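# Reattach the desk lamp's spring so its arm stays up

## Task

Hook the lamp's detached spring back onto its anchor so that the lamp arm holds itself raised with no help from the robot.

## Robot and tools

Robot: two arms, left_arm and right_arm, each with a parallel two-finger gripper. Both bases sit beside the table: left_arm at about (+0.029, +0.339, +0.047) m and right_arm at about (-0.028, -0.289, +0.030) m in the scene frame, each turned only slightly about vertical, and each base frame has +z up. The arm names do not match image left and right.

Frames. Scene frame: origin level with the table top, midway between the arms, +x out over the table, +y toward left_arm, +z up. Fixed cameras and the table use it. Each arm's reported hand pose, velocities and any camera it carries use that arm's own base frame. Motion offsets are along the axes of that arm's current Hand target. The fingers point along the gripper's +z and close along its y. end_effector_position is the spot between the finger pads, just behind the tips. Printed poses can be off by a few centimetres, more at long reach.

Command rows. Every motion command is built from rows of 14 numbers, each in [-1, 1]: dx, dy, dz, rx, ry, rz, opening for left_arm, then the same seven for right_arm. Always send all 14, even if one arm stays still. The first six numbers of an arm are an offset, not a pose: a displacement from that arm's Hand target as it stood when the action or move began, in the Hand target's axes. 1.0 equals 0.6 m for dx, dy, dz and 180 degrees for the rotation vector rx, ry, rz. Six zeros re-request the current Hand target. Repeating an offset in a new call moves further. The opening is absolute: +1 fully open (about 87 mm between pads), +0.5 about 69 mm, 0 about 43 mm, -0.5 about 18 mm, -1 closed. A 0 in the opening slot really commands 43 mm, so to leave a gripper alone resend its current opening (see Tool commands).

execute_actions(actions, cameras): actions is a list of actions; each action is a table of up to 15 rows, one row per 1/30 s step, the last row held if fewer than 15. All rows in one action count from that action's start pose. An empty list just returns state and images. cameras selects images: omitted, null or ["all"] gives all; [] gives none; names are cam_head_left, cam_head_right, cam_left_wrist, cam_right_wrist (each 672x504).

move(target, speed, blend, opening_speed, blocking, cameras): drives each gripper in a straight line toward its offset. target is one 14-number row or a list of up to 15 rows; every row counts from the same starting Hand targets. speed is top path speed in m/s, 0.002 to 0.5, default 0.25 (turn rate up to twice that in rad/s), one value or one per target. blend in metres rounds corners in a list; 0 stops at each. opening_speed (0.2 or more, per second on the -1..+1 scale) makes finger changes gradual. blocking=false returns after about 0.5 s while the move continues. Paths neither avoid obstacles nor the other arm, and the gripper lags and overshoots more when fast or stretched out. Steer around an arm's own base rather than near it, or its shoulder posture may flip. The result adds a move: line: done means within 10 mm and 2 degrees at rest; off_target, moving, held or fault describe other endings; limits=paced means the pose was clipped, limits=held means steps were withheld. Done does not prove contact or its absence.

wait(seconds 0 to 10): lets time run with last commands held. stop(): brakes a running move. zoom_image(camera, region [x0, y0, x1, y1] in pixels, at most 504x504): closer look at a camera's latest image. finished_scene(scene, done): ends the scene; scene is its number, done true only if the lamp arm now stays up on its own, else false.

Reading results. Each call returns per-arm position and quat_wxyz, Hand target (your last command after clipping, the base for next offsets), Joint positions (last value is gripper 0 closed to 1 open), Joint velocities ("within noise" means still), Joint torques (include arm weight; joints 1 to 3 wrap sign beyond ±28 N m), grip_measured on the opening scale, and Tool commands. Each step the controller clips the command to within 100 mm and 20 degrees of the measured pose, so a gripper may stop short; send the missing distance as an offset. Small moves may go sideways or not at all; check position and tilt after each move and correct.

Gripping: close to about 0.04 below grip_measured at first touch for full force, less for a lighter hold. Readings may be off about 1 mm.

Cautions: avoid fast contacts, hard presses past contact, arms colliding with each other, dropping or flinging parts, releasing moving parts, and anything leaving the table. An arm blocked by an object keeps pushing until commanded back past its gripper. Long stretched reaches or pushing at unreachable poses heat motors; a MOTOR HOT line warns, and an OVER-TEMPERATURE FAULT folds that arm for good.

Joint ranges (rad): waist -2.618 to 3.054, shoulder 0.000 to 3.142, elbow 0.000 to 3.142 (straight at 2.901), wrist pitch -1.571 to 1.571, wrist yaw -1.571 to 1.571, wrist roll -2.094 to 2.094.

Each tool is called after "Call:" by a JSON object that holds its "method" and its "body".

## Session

Call:
{"method": "execute_actions", "body": {"actions": []}}

Scene clock: 0.00 s.
left_arm: end_effector_position=(+0.1797, -0.2411, +0.0662) grip_measured=+1.000 end_effector_quat_wxyz=(+0.330, -0.099, +0.938, -0.030) | right_arm: end_effector_position=(+0.0743, -0.3145, +0.2158) grip_measured=+0.981 end_effector_quat_wxyz=(+0.516, +0.649, +0.430, -0.357)
Joint positions: left_arm=[-1.161 1.468 0.919 -0.721 -0.615 -1.275 1] | right_arm=[-1.18 0.816 0.585 -0.002 0.401 0.472 0.99]
Joint velocities: within noise
Joint torques (N m): no reading
Motor temperatures (°C): left_arm=[27 41 50 26 27 25 27] | right_arm=[28 41 37 30 23 23 25]
Heat: left arm: 50 °C; right arm: 41 °C.
Hand target: left_arm +0.1820, -0.2459, +0.0728; +0.334, -0.103, +0.936, -0.042 | right_arm +0.0748, -0.3157, +0.2229; +0.523, +0.646, +0.426, -0.359
Tool commands: left_gripper/opening=+1.0 right_gripper/opening=+1.0

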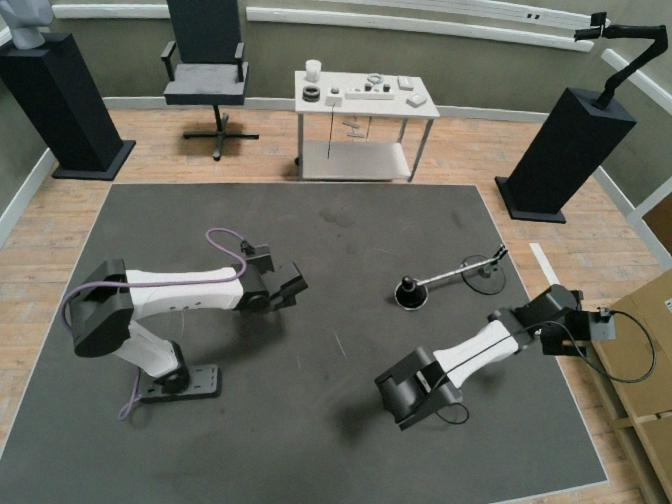

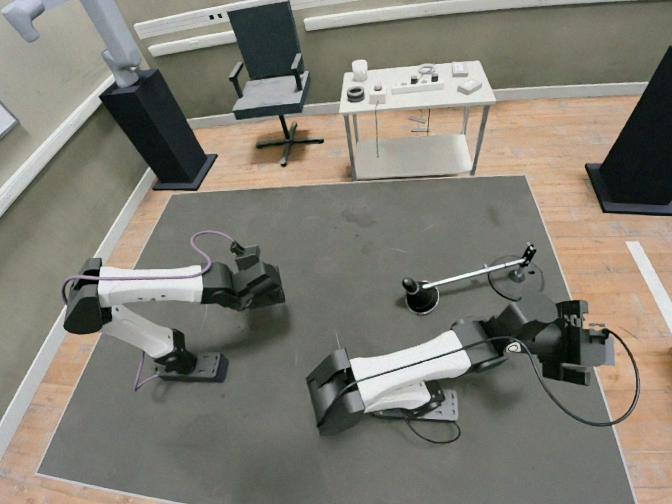

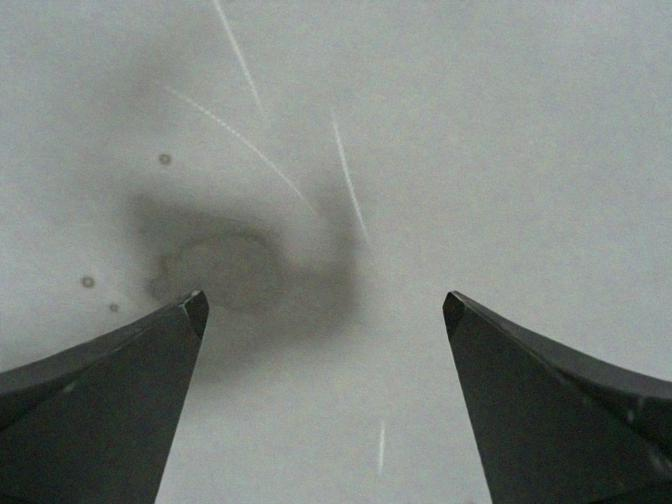

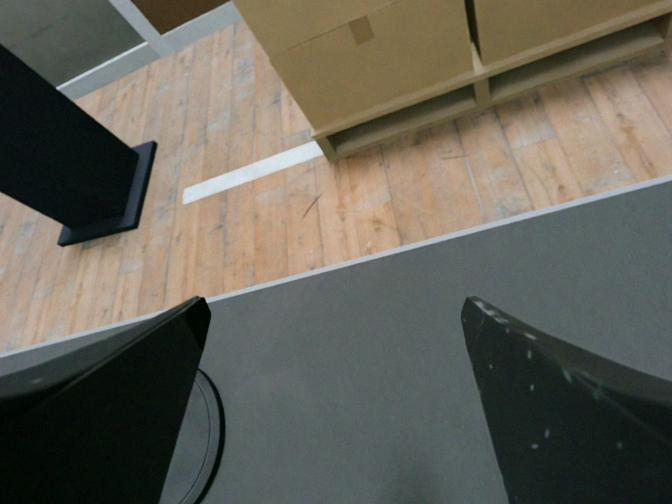

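Call:
{"method": "zoom_image", "body": {"camera": "cam_head_left", "region": [380, 220, 530, 330]}}

Call:
{"method": "zoom_image", "body": {"camera": "cam_head_right", "region": [390, 220, 560, 330]}}

Scaled by 3.360 from the camera's 672x504 image, which has a finer 960x720 frame.

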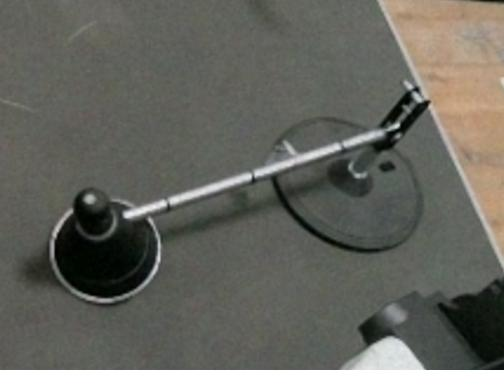

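Scaled by 2.965 from the camera's 672x504 image, which has a finer 960x720 frame.

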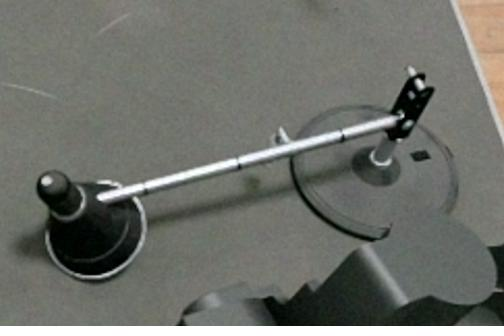

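Call:
{"method": "move", "body": {"target": [0,0,0,0,0,0,-0.2,0.051,0.287,-0.35,-0.015,0.448,-0.223,0.3], "speed": 0.2}}

Scene clock: 22.77 s.
left_arm: end_effector_position=(+0.1797, -0.2411, +0.0662) grip_measured=-0.200 end_effector_quat_wxyz=(+0.330, -0.099, +0.938, -0.030) | right_arm: end_effector_position=(+0.2488, -0.1202, +0.2942) grip_measured=+0.300 end_effector_quat_wxyz=(+0.223, +0.533, +0.816, +0.020)
Joint positions: left_arm=[-1.161 1.468 0.919 -0.721 -0.615 -1.275 0.4] | right_arm=[-0.555 1.493 1.922 -1.55 -0.03 0.608 0.65]
Joint velocities: within noise
Joint torques (N m): left_arm=[0.13 -5.05 6.32 0.9 -0.34 -0.09] | right_arm=[-0.54 -4.16 8.87 0.89 -0.07 -0.13]
Motor temperatures (°C): left_arm=[27 41 52 26 27 25 27] | right_arm=[28 41 40 33 23 23 25]
Heat: left arm: 52 °C; right arm: 41 °C.
Hand target: left_arm +0.1820, -0.2459, +0.0728; +0.334, -0.103, +0.936, -0.042 | right_arm +0.2495, -0.1202, +0.3001; +0.051, +0.539, +0.841, +0.004
Off the commanded pose: left_arm 0.008 m, 1 deg | right_arm 0.006 m, 26 deg; orientation clipped.
joint sent to its limit (right arm) — joint 4 (wrist pitch), lower limit. The joint targets are off in orientation, not in position.
move: off_target (right_arm); limits=paced

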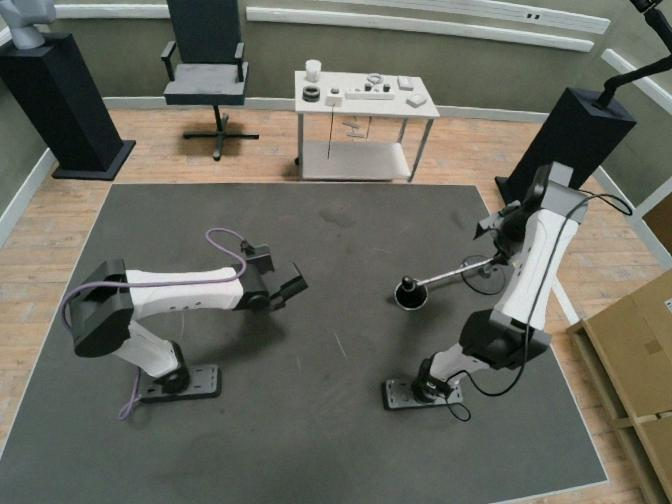

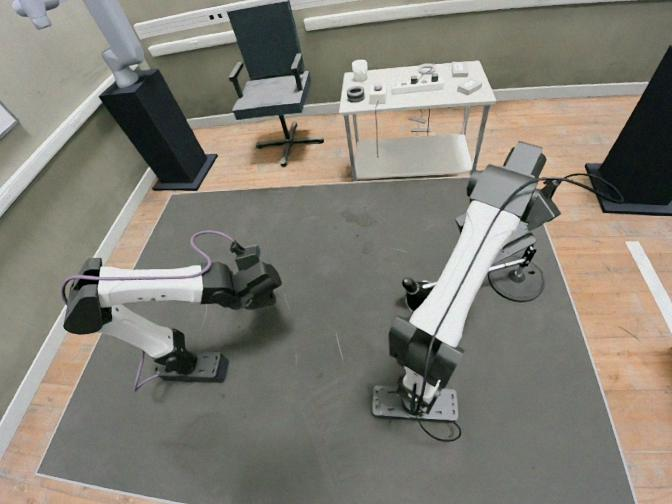

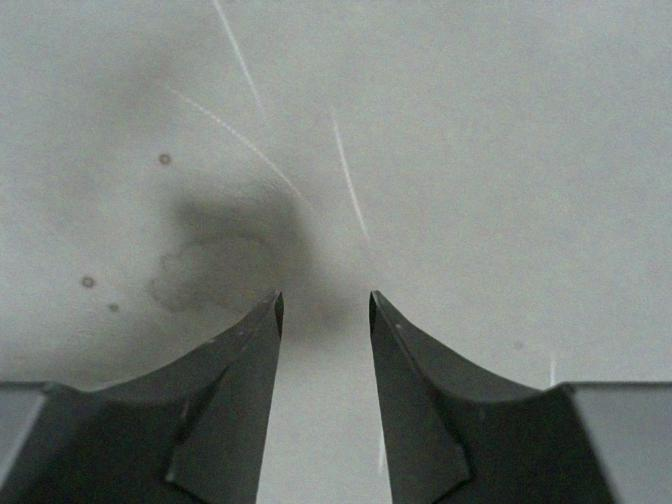

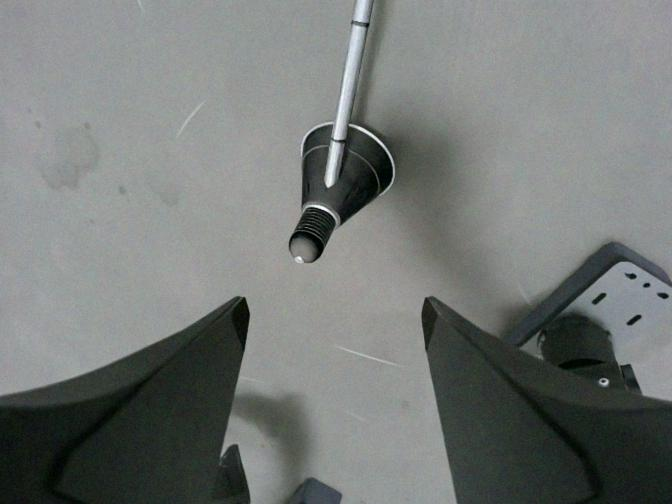

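Call:
{"method": "move", "body": {"target": [0,0,0,0,0,0,-0.2,-0.21,-0.008,0.084,0,0,0,0.3], "speed": 0.2, "cameras": ["cam_right_wrist","cam_head_left"]}}

Scene clock: 37.77 s.
left_arm: end_effector_position=(+0.1797, -0.2411, +0.0662) grip_measured=-0.200 end_effector_quat_wxyz=(+0.330, -0.099, +0.938, -0.030) | right_arm: end_effector_position=(+0.3021, -0.2348, +0.2530) grip_measured=+0.300 end_effector_quat_wxyz=(+0.182, +0.543, +0.820, +0.000)
Joint positions: left_arm=[-1.161 1.468 0.919 -0.721 -0.615 -1.275 0.4] | right_arm=[-0.732 1.955 2.304 -1.557 -0.054 0.447 0.65]
Joint velocities: within noise
Joint torques (N m): left_arm=[0.13 -5.05 6.32 0.91 -0.33 -0.1] | right_arm=[-0.61 -9.28 9.14 0.84 0.1 -0.2]
Motor temperatures (°C): left_arm=[27 41 52 26 27 25 27] | right_arm=[28 41 41 32 23 23 25]
Heat: left arm: 52 °C; right arm: 41 °C.
Hand target: left_arm +0.1820, -0.2459, +0.0728; +0.334, -0.103, +0.936, -0.042 | right_arm +0.3017, -0.2390, +0.2598; +0.051, +0.539, +0.841, +0.004
Off the commanded pose: left_arm 0.008 m, 1 deg | right_arm 0.008 m, 15 deg.
joint sent to its limit (right arm) — joint 4 (wrist pitch), lower limit. The joint targets are off in orientation, not in position.
move: off_target (right_arm)
Images, in order (width x height): cam_head_left 672x504, cam_right_wrist 672x504.

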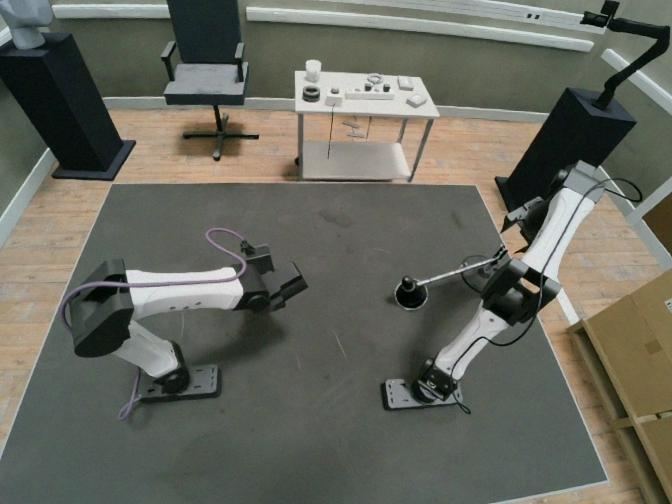

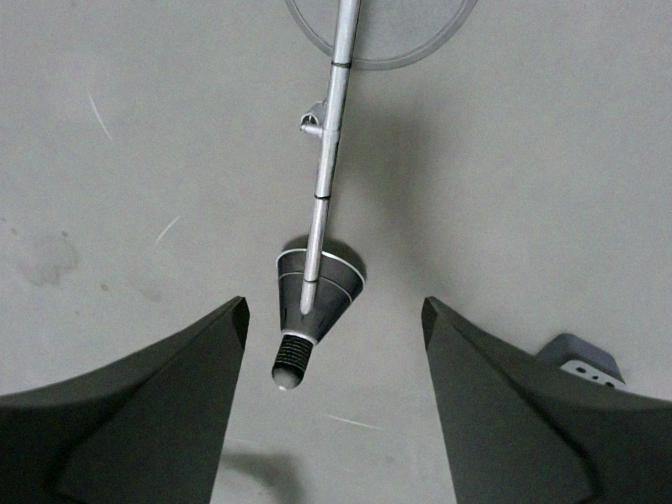

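Call:
{"method": "move", "body": {"target": [0,0,0,0,0,0,-0.2,-0.113,0.028,0.16,0,0,0.05,0.3], "speed": 0.15, "cameras": ["cam_right_wrist","cam_head_left"]}}

Scene clock: 48.27 s.
left_arm: end_effector_position=(+0.1797, -0.2411, +0.0662) grip_measured=-0.200 end_effector_quat_wxyz=(+0.330, -0.099, +0.938, -0.030) | right_arm: end_effector_position=(+0.3532, -0.2921, +0.1648) grip_measured=+0.300 end_effector_quat_wxyz=(+0.124, +0.596, +0.793, +0.008)
Joint positions: left_arm=[-1.161 1.468 0.919 -0.721 -0.615 -1.275 0.4] | right_arm=[-0.754 2.358 2.59 -1.558 -0.044 0.541 0.65]
Joint velocities: within noise
Joint torques (N m): left_arm=[0.12 -5.04 6.32 0.91 -0.33 -0.1] | right_arm=[-0.87 -12.51 9.37 0.65 0.11 0.1]
Motor temperatures (°C): left_arm=[27 41 52 26 27 25 27] | right_arm=[28 44 42 31 23 24 25]
Heat: left arm: 52 °C; right arm: 44 °C.
Hand target: left_arm +0.1820, -0.2459, +0.0728; +0.334, -0.103, +0.936, -0.042 | right_arm +0.3536, -0.2979, +0.1707; +0.050, +0.604, +0.796, +0.008
Off the commanded pose: left_arm 0.008 m, 1 deg | right_arm 0.009 m, 8 deg.
joint sent to its limit (right arm) — joint 4 (wrist pitch), lower limit. The joint targets are off in orientation, not in position.
move: off_target (right_arm)
Images, in order (width x height): cam_head_left 672x504, cam_right_wrist 672x504.

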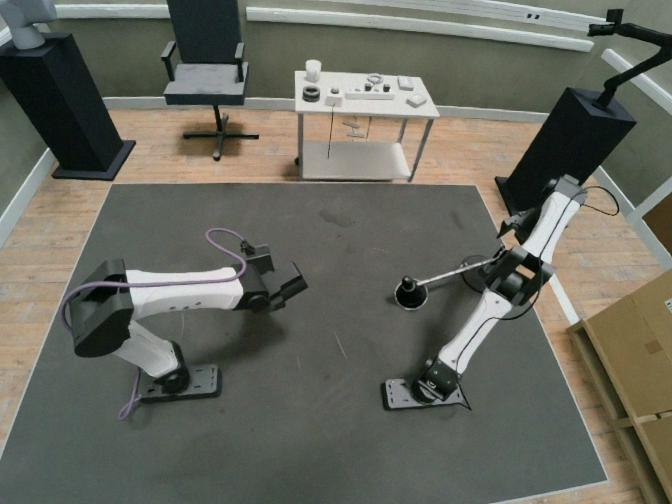

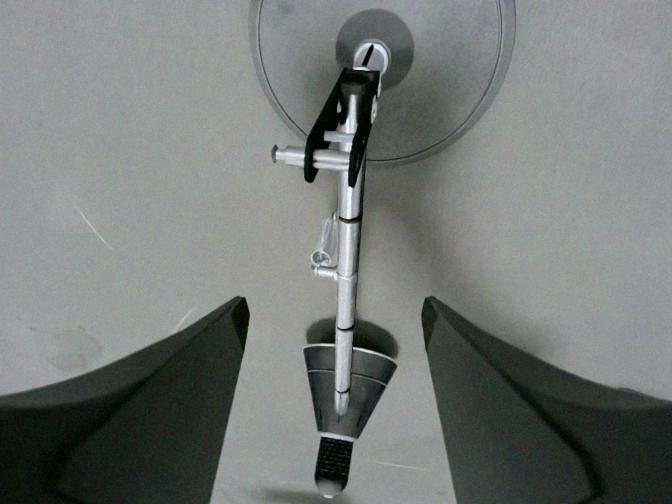

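Call:
{"method": "move", "body": {"target": [0,0,0,0,0,0,-0.2,0.005,-0.01,0.095,0,0,0,0.3], "speed": 0.1, "cameras": ["cam_right_wrist","cam_head_left"]}}

Scene clock: 53.00 s.
left_arm: end_effector_position=(+0.1797, -0.2411, +0.0662) grip_measured=-0.200 end_effector_quat_wxyz=(+0.330, -0.099, +0.938, -0.030) | right_arm: end_effector_position=(+0.3547, -0.2949, +0.1139) grip_measured=+0.300 end_effector_quat_wxyz=(+0.066, +0.601, +0.796, +0.012)
Joint positions: left_arm=[-1.161 1.468 0.919 -0.721 -0.615 -1.275 0.4] | right_arm=[-0.754 2.474 2.59 -1.558 -0.037 0.542 0.65]
Joint velocities: within noise
Joint torques (N m): left_arm=[0.13 -5.03 6.32 0.9 -0.33 -0.1] | right_arm=[-0.91 -13.16 7.35 0.46 0.13 -0.06]
Motor temperatures (°C): left_arm=[27 41 52 26 27 25 27] | right_arm=[28 46 43 31 23 24 25]
Heat: left arm: 52 °C; right arm: 46 °C.
Hand target: left_arm +0.1820, -0.2459, +0.0728; +0.334, -0.103, +0.936, -0.042 | right_arm +0.3521, -0.2994, +0.1133; +0.050, +0.604, +0.796, +0.008
Off the commanded pose: left_arm 0.008 m, 1 deg | right_arm 0.005 m, 2 deg.
joint sent to its limit (right arm) — joint 4 (wrist pitch), lower limit. The joint targets still meet the commanded pose.
move: done
Images, in order (width x height): cam_head_left 672x504, cam_right_wrist 672x504.

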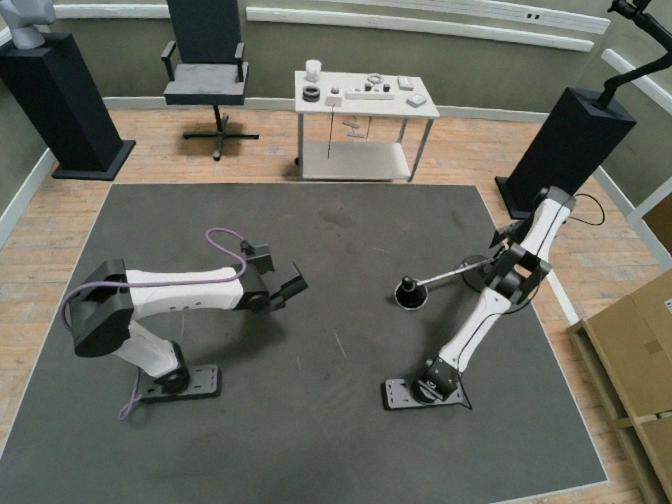

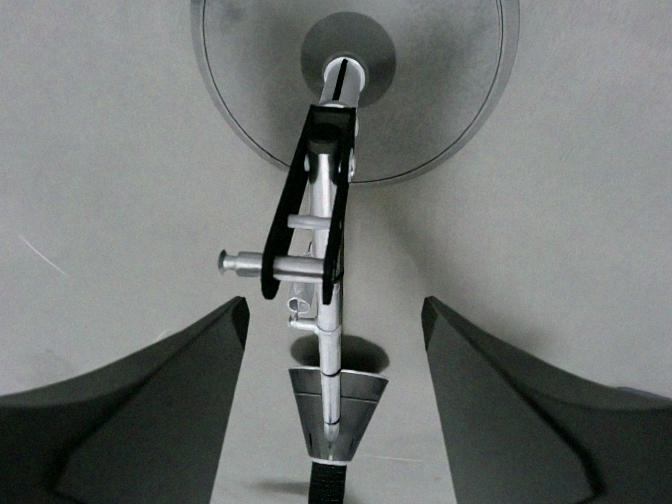

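Call:
{"method": "move", "body": {"target": [[0,0,0,0,0,0,-0.2,0,0,-0.035,0,0,0,0.3],[0,0,0,0,0,0,-0.2,0.135,0.0,-0.035,0,0,0,0],[0,0,0,0,0,0,-0.2,0.135,0.0,0.03,0,0,0,0]], "speed": 0.12, "cameras": ["cam_right_wrist","cam_head_left"]}}

Scene clock: 61.77 s.
left_arm: end_effector_position=(+0.1797, -0.2411, +0.0662) grip_measured=-0.200 end_effector_quat_wxyz=(+0.330, -0.099, +0.938, -0.030) | right_arm: end_effector_position=(+0.3300, -0.2220, +0.0824) grip_measured=+0.000 end_effector_quat_wxyz=(+0.033, +0.600, +0.799, +0.012)
Joint positions: left_arm=[-1.161 1.468 0.919 -0.721 -0.615 -1.275 0.4] | right_arm=[-0.665 2.137 1.884 -1.251 -0.026 0.625 0.5]
Joint velocities: within noise
Joint torques (N m): left_arm=[0.13 -5.04 6.32 0.9 -0.34 -0.1] | right_arm=[0.2 -14.68 5.53 0.59 0.13 0.11]
Motor temperatures (°C): left_arm=[27 41 52 26 27 25 27] | right_arm=[28 49 43 30 23 23 25]
Heat: left arm: 52 °C; right arm: 49 °C.
Hand target: left_arm +0.1820, -0.2459, +0.0728; +0.334, -0.103, +0.936, -0.042 | right_arm +0.3323, -0.2224, +0.0897; +0.050, +0.603, +0.796, +0.008
Off the commanded pose: left_arm 0.008 m, 1 deg | right_arm 0.008 m, 2 deg.
move: done
Images, in order (width x height): cam_head_left 672x504, cam_right_wrist 672x504.

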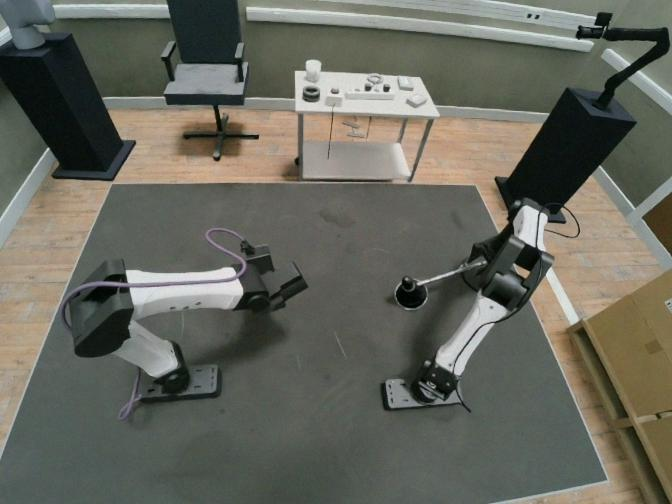

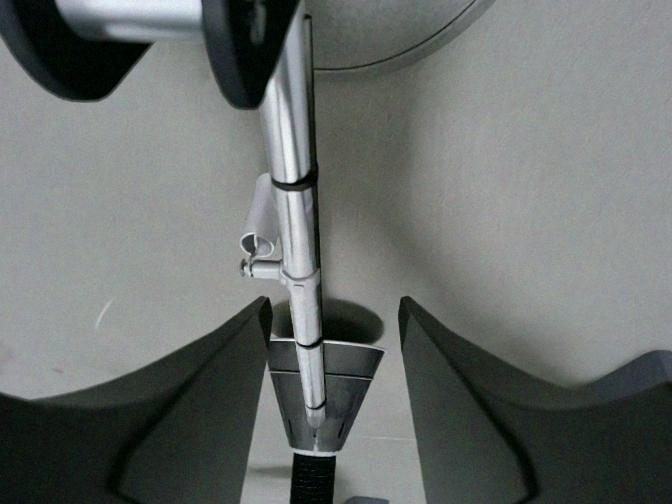

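Call:
{"method": "move", "body": {"target": [[0,0,0,0,0,0,-0.2,0,0.0,-0.08,0,0,0,0],[0,0,0,0,0,0,-0.2,0.13,0.02,-0.08,0,0,0,0]], "speed": 0.12, "cameras": ["cam_right_wrist","cam_head_right"]}}

Call:
{"method": "zoom_image", "body": {"camera": "cam_head_right", "region": [390, 180, 590, 330]}}

Scene clock: 73.50 s.
left_arm: end_effector_position=(+0.1797, -0.2411, +0.0662) grip_measured=-0.200 end_effector_quat_wxyz=(+0.330, -0.099, +0.938, -0.030) | right_arm: end_effector_position=(+0.3174, -0.1417, +0.1262) grip_measured=+0.000 end_effector_quat_wxyz=(+0.032, +0.600, +0.799, +0.010)
Joint positions: left_arm=[-1.161 1.468 0.919 -0.721 -0.615 -1.275 0.4] | right_arm=[-0.509 1.909 1.726 -1.322 -0.01 0.778 0.5]
Joint velocities: within noise
Joint torques (N m): left_arm=[0.13 -5.04 6.32 0.9 -0.33 -0.09] | right_arm=[0.14 -12.85 5.6 0.54 0.14 0.09]
Motor temperatures (°C): left_arm=[27 41 52 26 27 25 27] | right_arm=[28 51 42 30 23 24 25]
Heat: left arm: 52 °C; right arm: 51 °C.
Hand target: left_arm +0.1820, -0.2459, +0.0728; +0.334, -0.103, +0.936, -0.042 | right_arm +0.3187, -0.1420, +0.1329; +0.050, +0.604, +0.796, +0.008
Off the commanded pose: left_arm 0.008 m, 1 deg | right_arm 0.007 m, 2 deg.
move: done
Images, in order (width x height): cam_head_right 672x504, cam_right_wrist 672x504.

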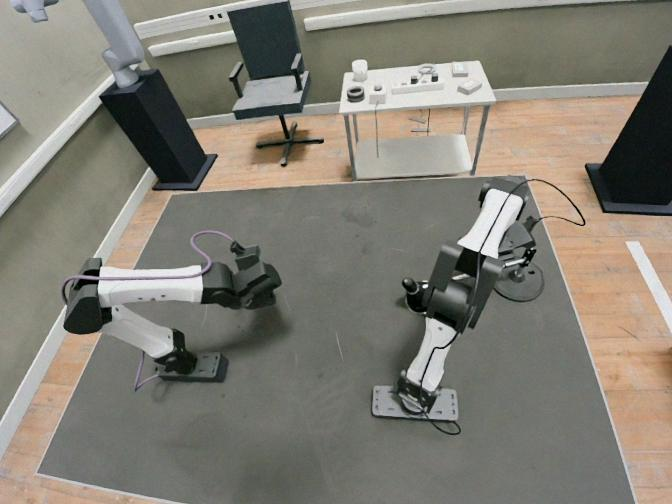

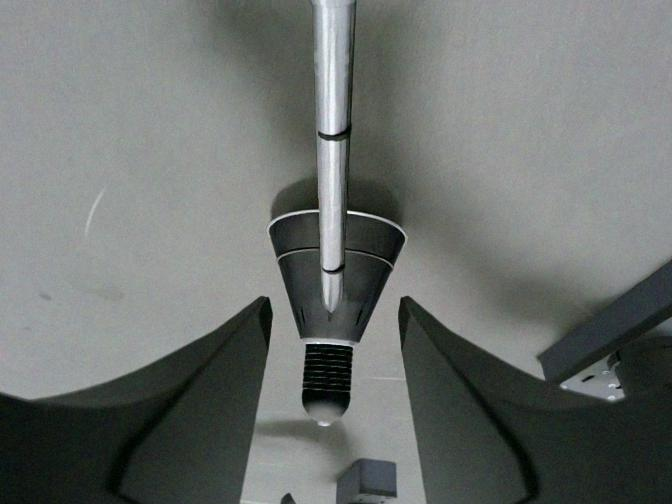

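Scaled by 2.520 from the camera's 672x504 image, which has a finer 960x720 frame.

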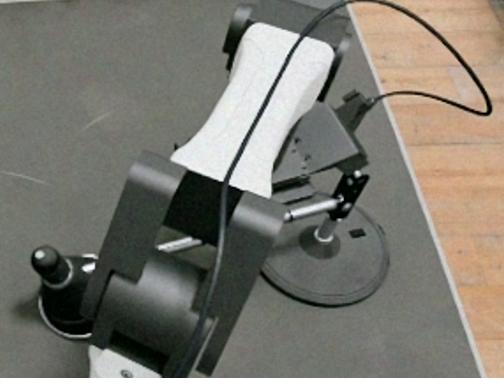

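Call:
{"method": "move", "body": {"target": [0,0,0,0,0,0,-0.2,-0.015,0.0,0.085,0,0,0,0], "speed": 0.1, "cameras": ["cam_right_wrist"]}}

Scene clock: 77.60 s.
left_arm: end_effector_position=(+0.1797, -0.2411, +0.0662) grip_measured=-0.200 end_effector_quat_wxyz=(+0.330, -0.099, +0.938, -0.030) | right_arm: end_effector_position=(+0.3263, -0.1489, +0.0881) grip_measured=+0.000 end_effector_quat_wxyz=(+0.050, +0.602, +0.797, +0.012)
Joint positions: left_arm=[-1.161 1.468 0.919 -0.721 -0.615 -1.275 0.4] | right_arm=[-0.515 1.92 1.591 -1.14 -0.01 0.779 0.5]
Joint velocities: within noise
Joint torques (N m): left_arm=[0.13 -5.04 6.32 0.91 -0.33 -0.09] | right_arm=[-0.88 -9.2 5.82 0.63 0.14 -0.08]
Motor temperatures (°C): left_arm=[27 41 52 26 27 25 27] | right_arm=[28 52 42 30 23 24 25]
Heat: left arm: 52 °C; right arm: 52 °C.
Hand target: left_arm +0.1820, -0.2459, +0.0728; +0.334, -0.103, +0.936, -0.042 | right_arm +0.3256, -0.1530, +0.0829; +0.050, +0.604, +0.796, +0.008
Off the commanded pose: left_arm 0.008 m, 1 deg | right_arm 0.007 m, 0 deg.
move: done
Images, in order (width x height): cam_right_wrist 672x504.

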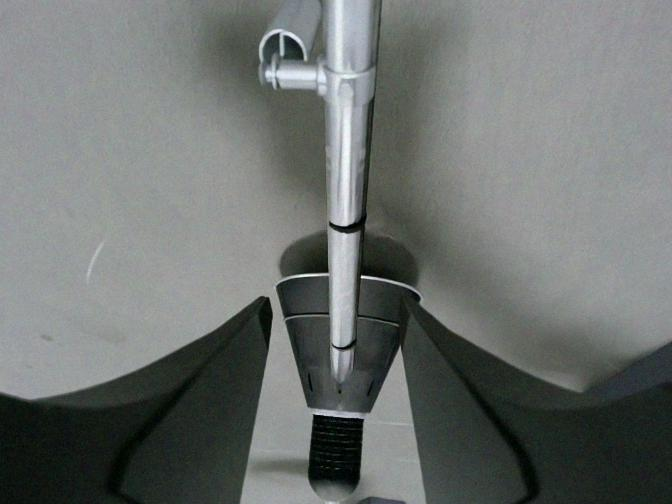

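Call:
{"method": "move", "body": {"target": [0,0,0,0,0,0,-0.2,-0.02,-0.01,0.06,0,0,0,-0.1], "speed": 0.08, "cameras": ["cam_right_wrist","cam_head_right"]}}

Call:
{"method": "zoom_image", "body": {"camera": "cam_head_right", "region": [390, 180, 590, 330]}}

Scene clock: 82.47 s.
left_arm: end_effector_position=(+0.1797, -0.2411, +0.0662) grip_measured=-0.200 end_effector_quat_wxyz=(+0.330, -0.099, +0.938, -0.030) | right_arm: end_effector_position=(+0.3275, -0.1650, +0.0525) grip_measured=-0.100 end_effector_quat_wxyz=(+0.050, +0.607, +0.793, +0.010)
Joint positions: left_arm=[-1.161 1.468 0.919 -0.721 -0.615 -1.275 0.4] | right_arm=[-0.549 1.975 1.524 -1.019 -0.01 0.757 0.45]
Joint velocities: within noise
Joint torques (N m): left_arm=[0.12 -5.03 6.32 0.91 -0.33 -0.09] | right_arm=[-0.75 -9.65 5.76 0.62 0.11 -0.19]
Motor temperatures (°C): left_arm=[27 41 52 26 27 25 27] | right_arm=[28 52 42 30 23 24 25]
Heat: left arm: 52 °C; right arm: 52 °C.
Hand target: left_arm +0.1820, -0.2459, +0.0728; +0.334, -0.103, +0.936, -0.042 | right_arm +0.3263, -0.1680, +0.0475; +0.050, +0.604, +0.796, +0.008
Off the commanded pose: left_arm 0.008 m, 1 deg | right_arm 0.006 m, 1 deg.
move: done
Images, in order (width x height): cam_head_right 672x504, cam_right_wrist 672x504.

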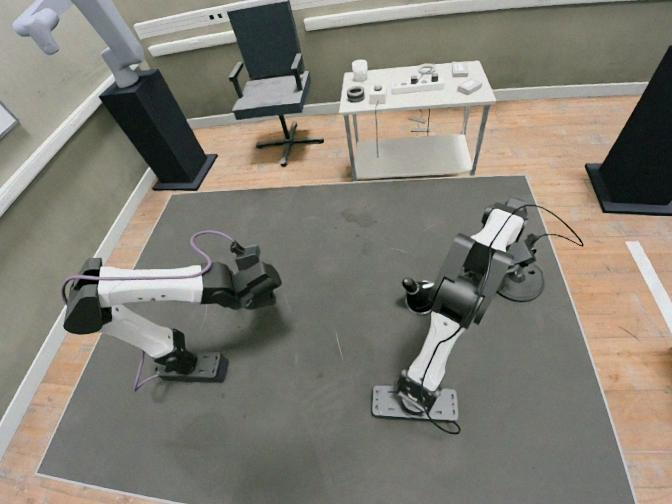

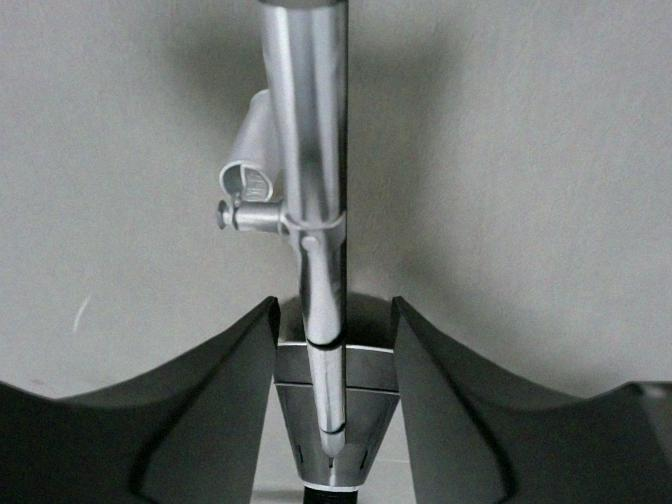

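Scaled by 2.520 from the camera's 672x504 image, which has a finer 960x720 frame.

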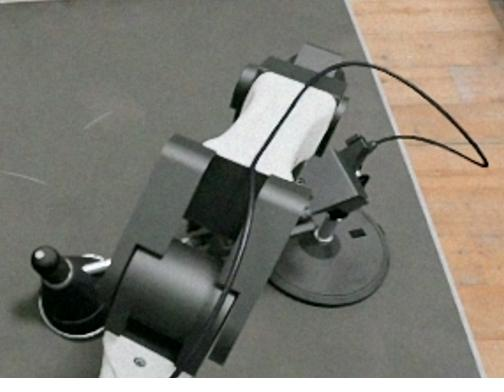

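Call:
{"method": "move", "body": {"target": [[0,0,0,0,0,0,-0.2,0.018,-0.008,0.01,0,0,0,-0.1],[0,0,0,0,0,0,-0.2,0.018,-0.008,0.01,0,0,0,-1]], "speed": 0.08, "opening_speed": 0.6, "cameras": ["cam_right_wrist"]}}

Scene clock: 91.50 s.
left_arm: end_effector_position=(+0.1797, -0.2411, +0.0662) grip_measured=-0.200 end_effector_quat_wxyz=(+0.330, -0.099, +0.938, -0.030) | right_arm: end_effector_position=(+0.3261, -0.1579, +0.0351) grip_measured=-0.701 end_effector_quat_wxyz=(+0.048, +0.604, +0.795, +0.020)
Joint positions: left_arm=[-1.161 1.468 0.919 -0.721 -0.615 -1.275 0.4] | right_arm=[-0.545 1.975 1.451 -0.946 -0.03 0.756 0.149]
Joint velocities: within noise
Joint torques (N m): left_arm=[0.1 -5.04 6.32 0.91 -0.33 -0.1] | right_arm=[-0.29 -12.79 5.55 0.32 0.33 -0.08]
Motor temperatures (°C): left_arm=[27 41 52 26 27 25 27] | right_arm=[27 51 41 29 23 24 25]
Heat: left arm: 52 °C; right arm: 51 °C.
Hand target: left_arm +0.1820, -0.2459, +0.0728; +0.334, -0.103, +0.936, -0.042 | right_arm +0.3193, -0.1591, +0.0403; +0.050, +0.604, +0.796, +0.008
Off the commanded pose: left_arm 0.008 m, 1 deg | right_arm 0.009 m, 1 deg.
move: done
Images, in order (width x height): cam_right_wrist 672x504.

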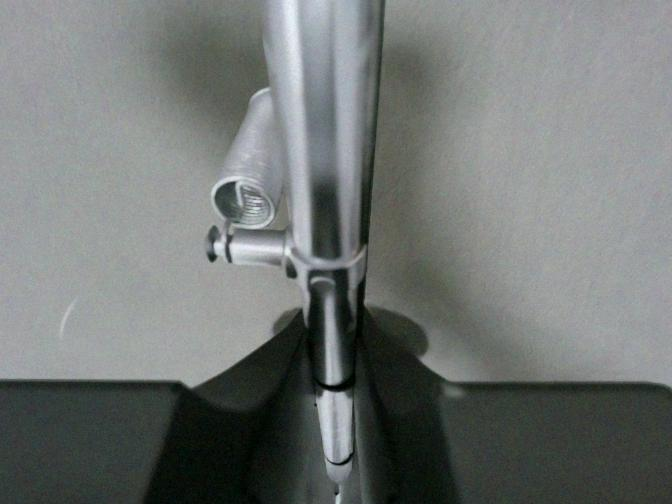

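Call:
{"method": "move", "body": {"target": [[0,0,0,0,0,0,-0.2,0.01,0,-0.083,0,0,0,-1],[0,0,0,0,0,0,-0.2,0.167,0.142,-0.088,0,0,-0.317,-1]], "speed": 0.1}}

Scene clock: 108.50 s.
left_arm: end_effector_position=(+0.1797, -0.2411, +0.0662) grip_measured=-0.200 end_effector_quat_wxyz=(+0.330, -0.099, +0.938, -0.030) | right_arm: end_effector_position=(+0.3478, -0.0491, +0.0746) grip_measured=-0.677 end_effector_quat_wxyz=(+0.008, +0.197, +0.980, -0.040)
Joint positions: left_arm=[-1.161 1.468 0.919 -0.721 -0.615 -1.275 0.4] | right_arm=[-0.131 2.033 1.694 -1.221 0.08 0.265 0.161]
Joint velocities: within noise
Joint torques (N m): left_arm=[0.13 -5.04 6.31 0.91 -0.34 -0.1] | right_arm=[2.33 -12.14 12.92 0.42 -0.35 -0.79]
Motor temperatures (°C): left_arm=[27 41 52 26 27 25 27] | right_arm=[28 54 42 29 23 24 26]
Heat: left arm: 52 °C; right arm: 54 °C.
Hand target: left_arm +0.1820, -0.2459, +0.0728; +0.334, -0.103, +0.936, -0.042 | right_arm +0.3697, -0.0371, +0.0921; +0.048, +0.150, +0.987, -0.017
Off the commanded pose: left_arm 0.008 m, 1 deg | right_arm 0.030 m, 8 deg.
move: off_target (right_arm)

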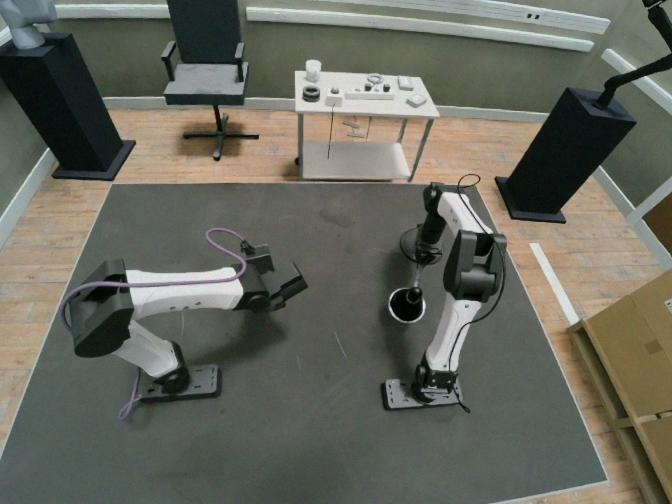

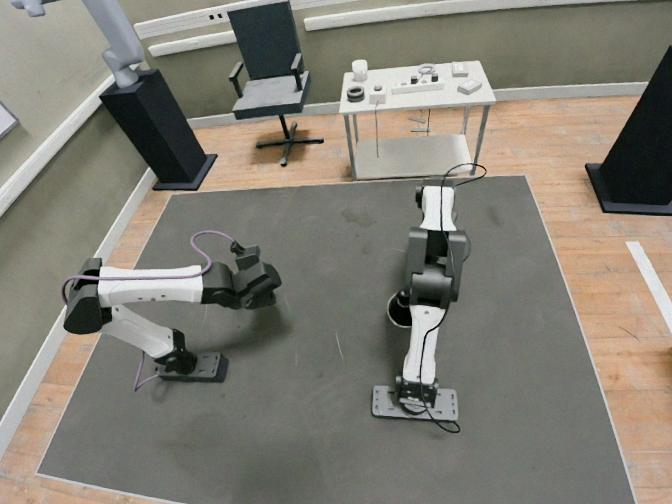

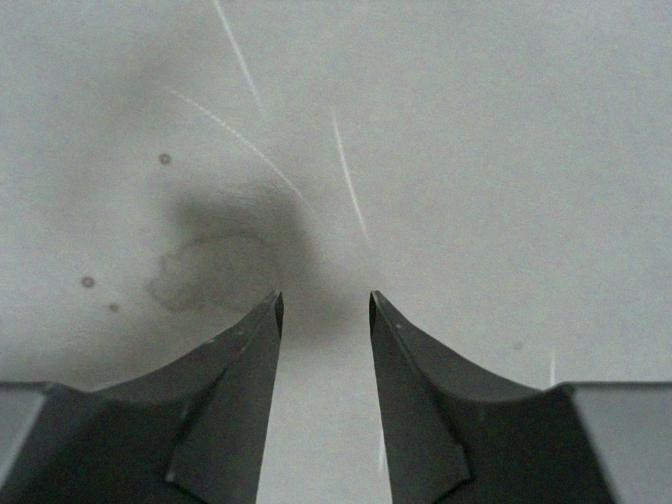

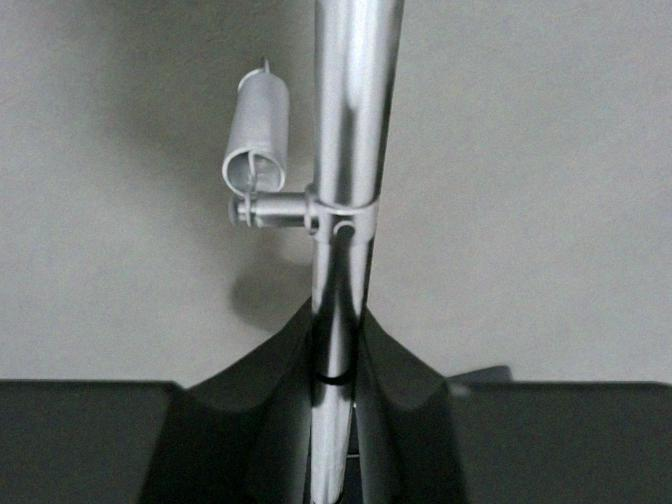

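Call:
{"method": "move", "body": {"target": [0,0,0,0,0,0,-0.2,0.216,0.19,-0.013,0,0,-0.33,-1], "speed": 0.1}}

Scene clock: 117.27 s.
left_arm: end_effector_position=(+0.1797, -0.2411, +0.0662) grip_measured=-0.200 end_effector_quat_wxyz=(+0.330, -0.099, +0.938, -0.030) | right_arm: end_effector_position=(+0.2885, +0.0951, +0.0734) grip_measured=-0.644 end_effector_quat_wxyz=(+0.024, -0.307, +0.949, -0.072)
Joint positions: left_arm=[-1.161 1.468 0.919 -0.721 -0.615 -1.275 0.4] | right_arm=[0.431 1.829 1.398 -1.109 0.148 -0.198 0.178]
Joint velocities: within noise
Joint torques (N m): left_arm=[0.1 -5.04 6.31 0.9 -0.34 -0.09] | right_arm=[2.48 -13.59 6.28 0.23 -0.61 -0.89]
Motor temperatures (°C): left_arm=[27 41 52 26 27 25 27] | right_arm=[28 56 44 29 23 24 26]
Heat: left arm: 52 °C; right arm: 56 °C.
Hand target: left_arm +0.1820, -0.2459, +0.0728; +0.334, -0.103, +0.936, -0.042 | right_arm +0.2798, +0.1102, +0.0847; +0.033, -0.359, +0.932, -0.038
Off the commanded pose: left_arm 0.008 m, 1 deg | right_arm 0.021 m, 7 deg.
move: off_target (right_arm)

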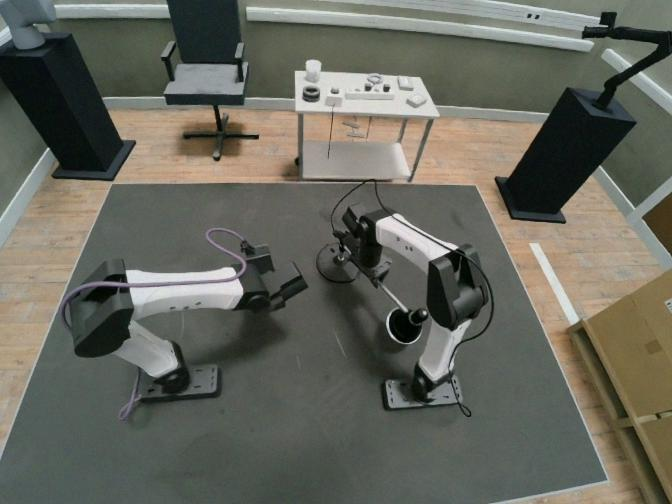

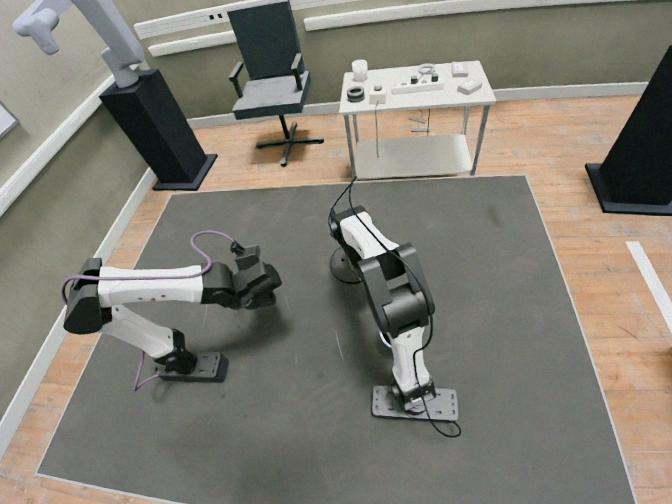

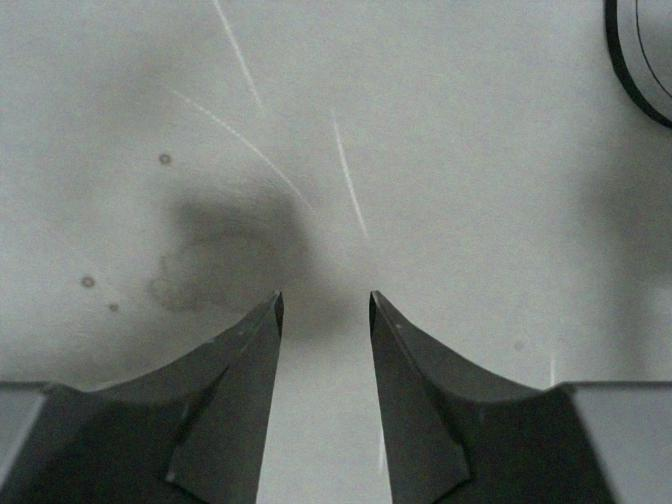

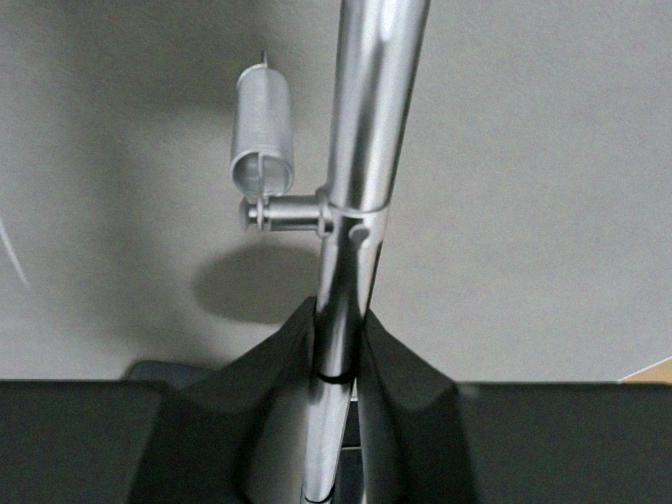

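Call:
{"method": "move", "body": {"target": [[0,0,0,0,0,0,-0.2,-0.016,-0.03,-0.183,0,0,0.03,-1],[0,0,0,0,0,0,-0.2,-0.108,-0.053,-0.308,0,0,0.06,-1]], "speed": 0.08, "blend": 0.03}}

Scene clock: 128.13 s.
left_arm: end_effector_position=(+0.1797, -0.2411, +0.0662) grip_measured=-0.200 end_effector_quat_wxyz=(+0.330, -0.099, +0.938, -0.030) | right_arm: end_effector_position=(+0.3154, +0.1305, +0.2173) grip_measured=-0.669 end_effector_quat_wxyz=(+0.094, -0.286, +0.953, -0.024)
Joint positions: left_arm=[-1.161 1.468 0.919 -0.721 -0.615 -1.275 0.4] | right_arm=[0.449 1.914 2.113 -1.591 0.077 -0.14 0.166]
Joint velocities: within noise
Joint torques (N m): left_arm=[0.13 -5.03 6.32 0.91 -0.34 -0.1] | right_arm=[0.4 -16.54 18.7 0.88 0.24 0.13]
Motor temperatures (°C): left_arm=[27 41 52 26 27 25 27] | right_arm=[28 56 44 29 23 24 26]
Heat: left arm: 52 °C; right arm: 56 °C.
Hand target: left_arm +0.1820, -0.2459, +0.0728; +0.334, -0.103, +0.936, -0.042 | right_arm +0.3324, +0.1390, +0.2739; +0.037, -0.269, +0.962, -0.035
Off the commanded pose: left_arm 0.008 m, 1 deg | right_arm 0.060 m, 7 deg.
joint read past its limit (right arm) — joint 4 (wrist pitch), lower limit.
joint sent to its limit (right arm) — joint 4 (wrist pitch), lower limit. The joint targets are off in position and orientation.
move: off_target (right_arm)

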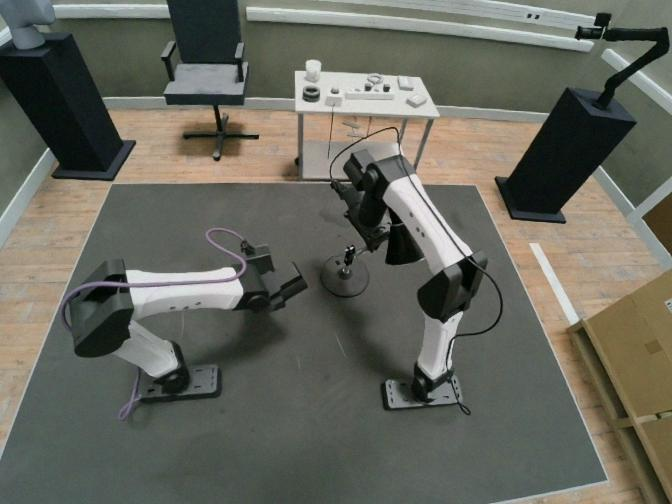

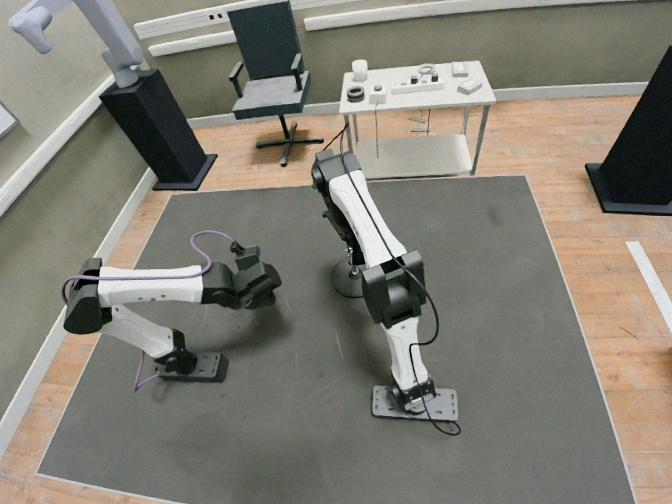

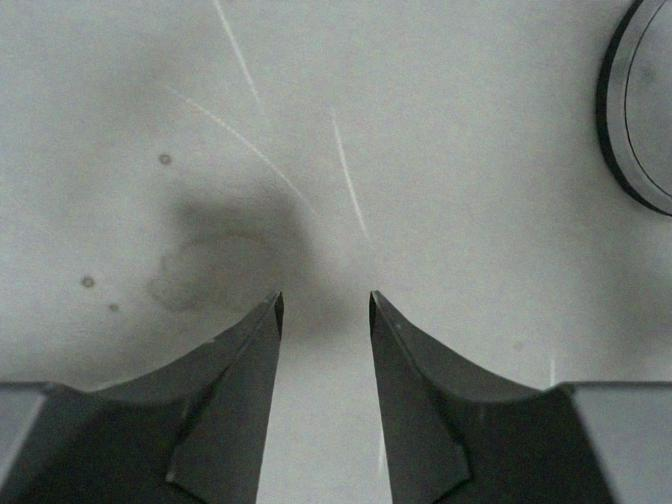

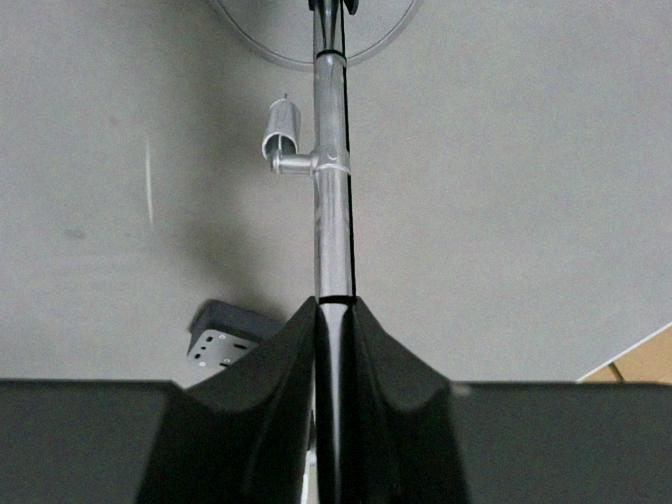

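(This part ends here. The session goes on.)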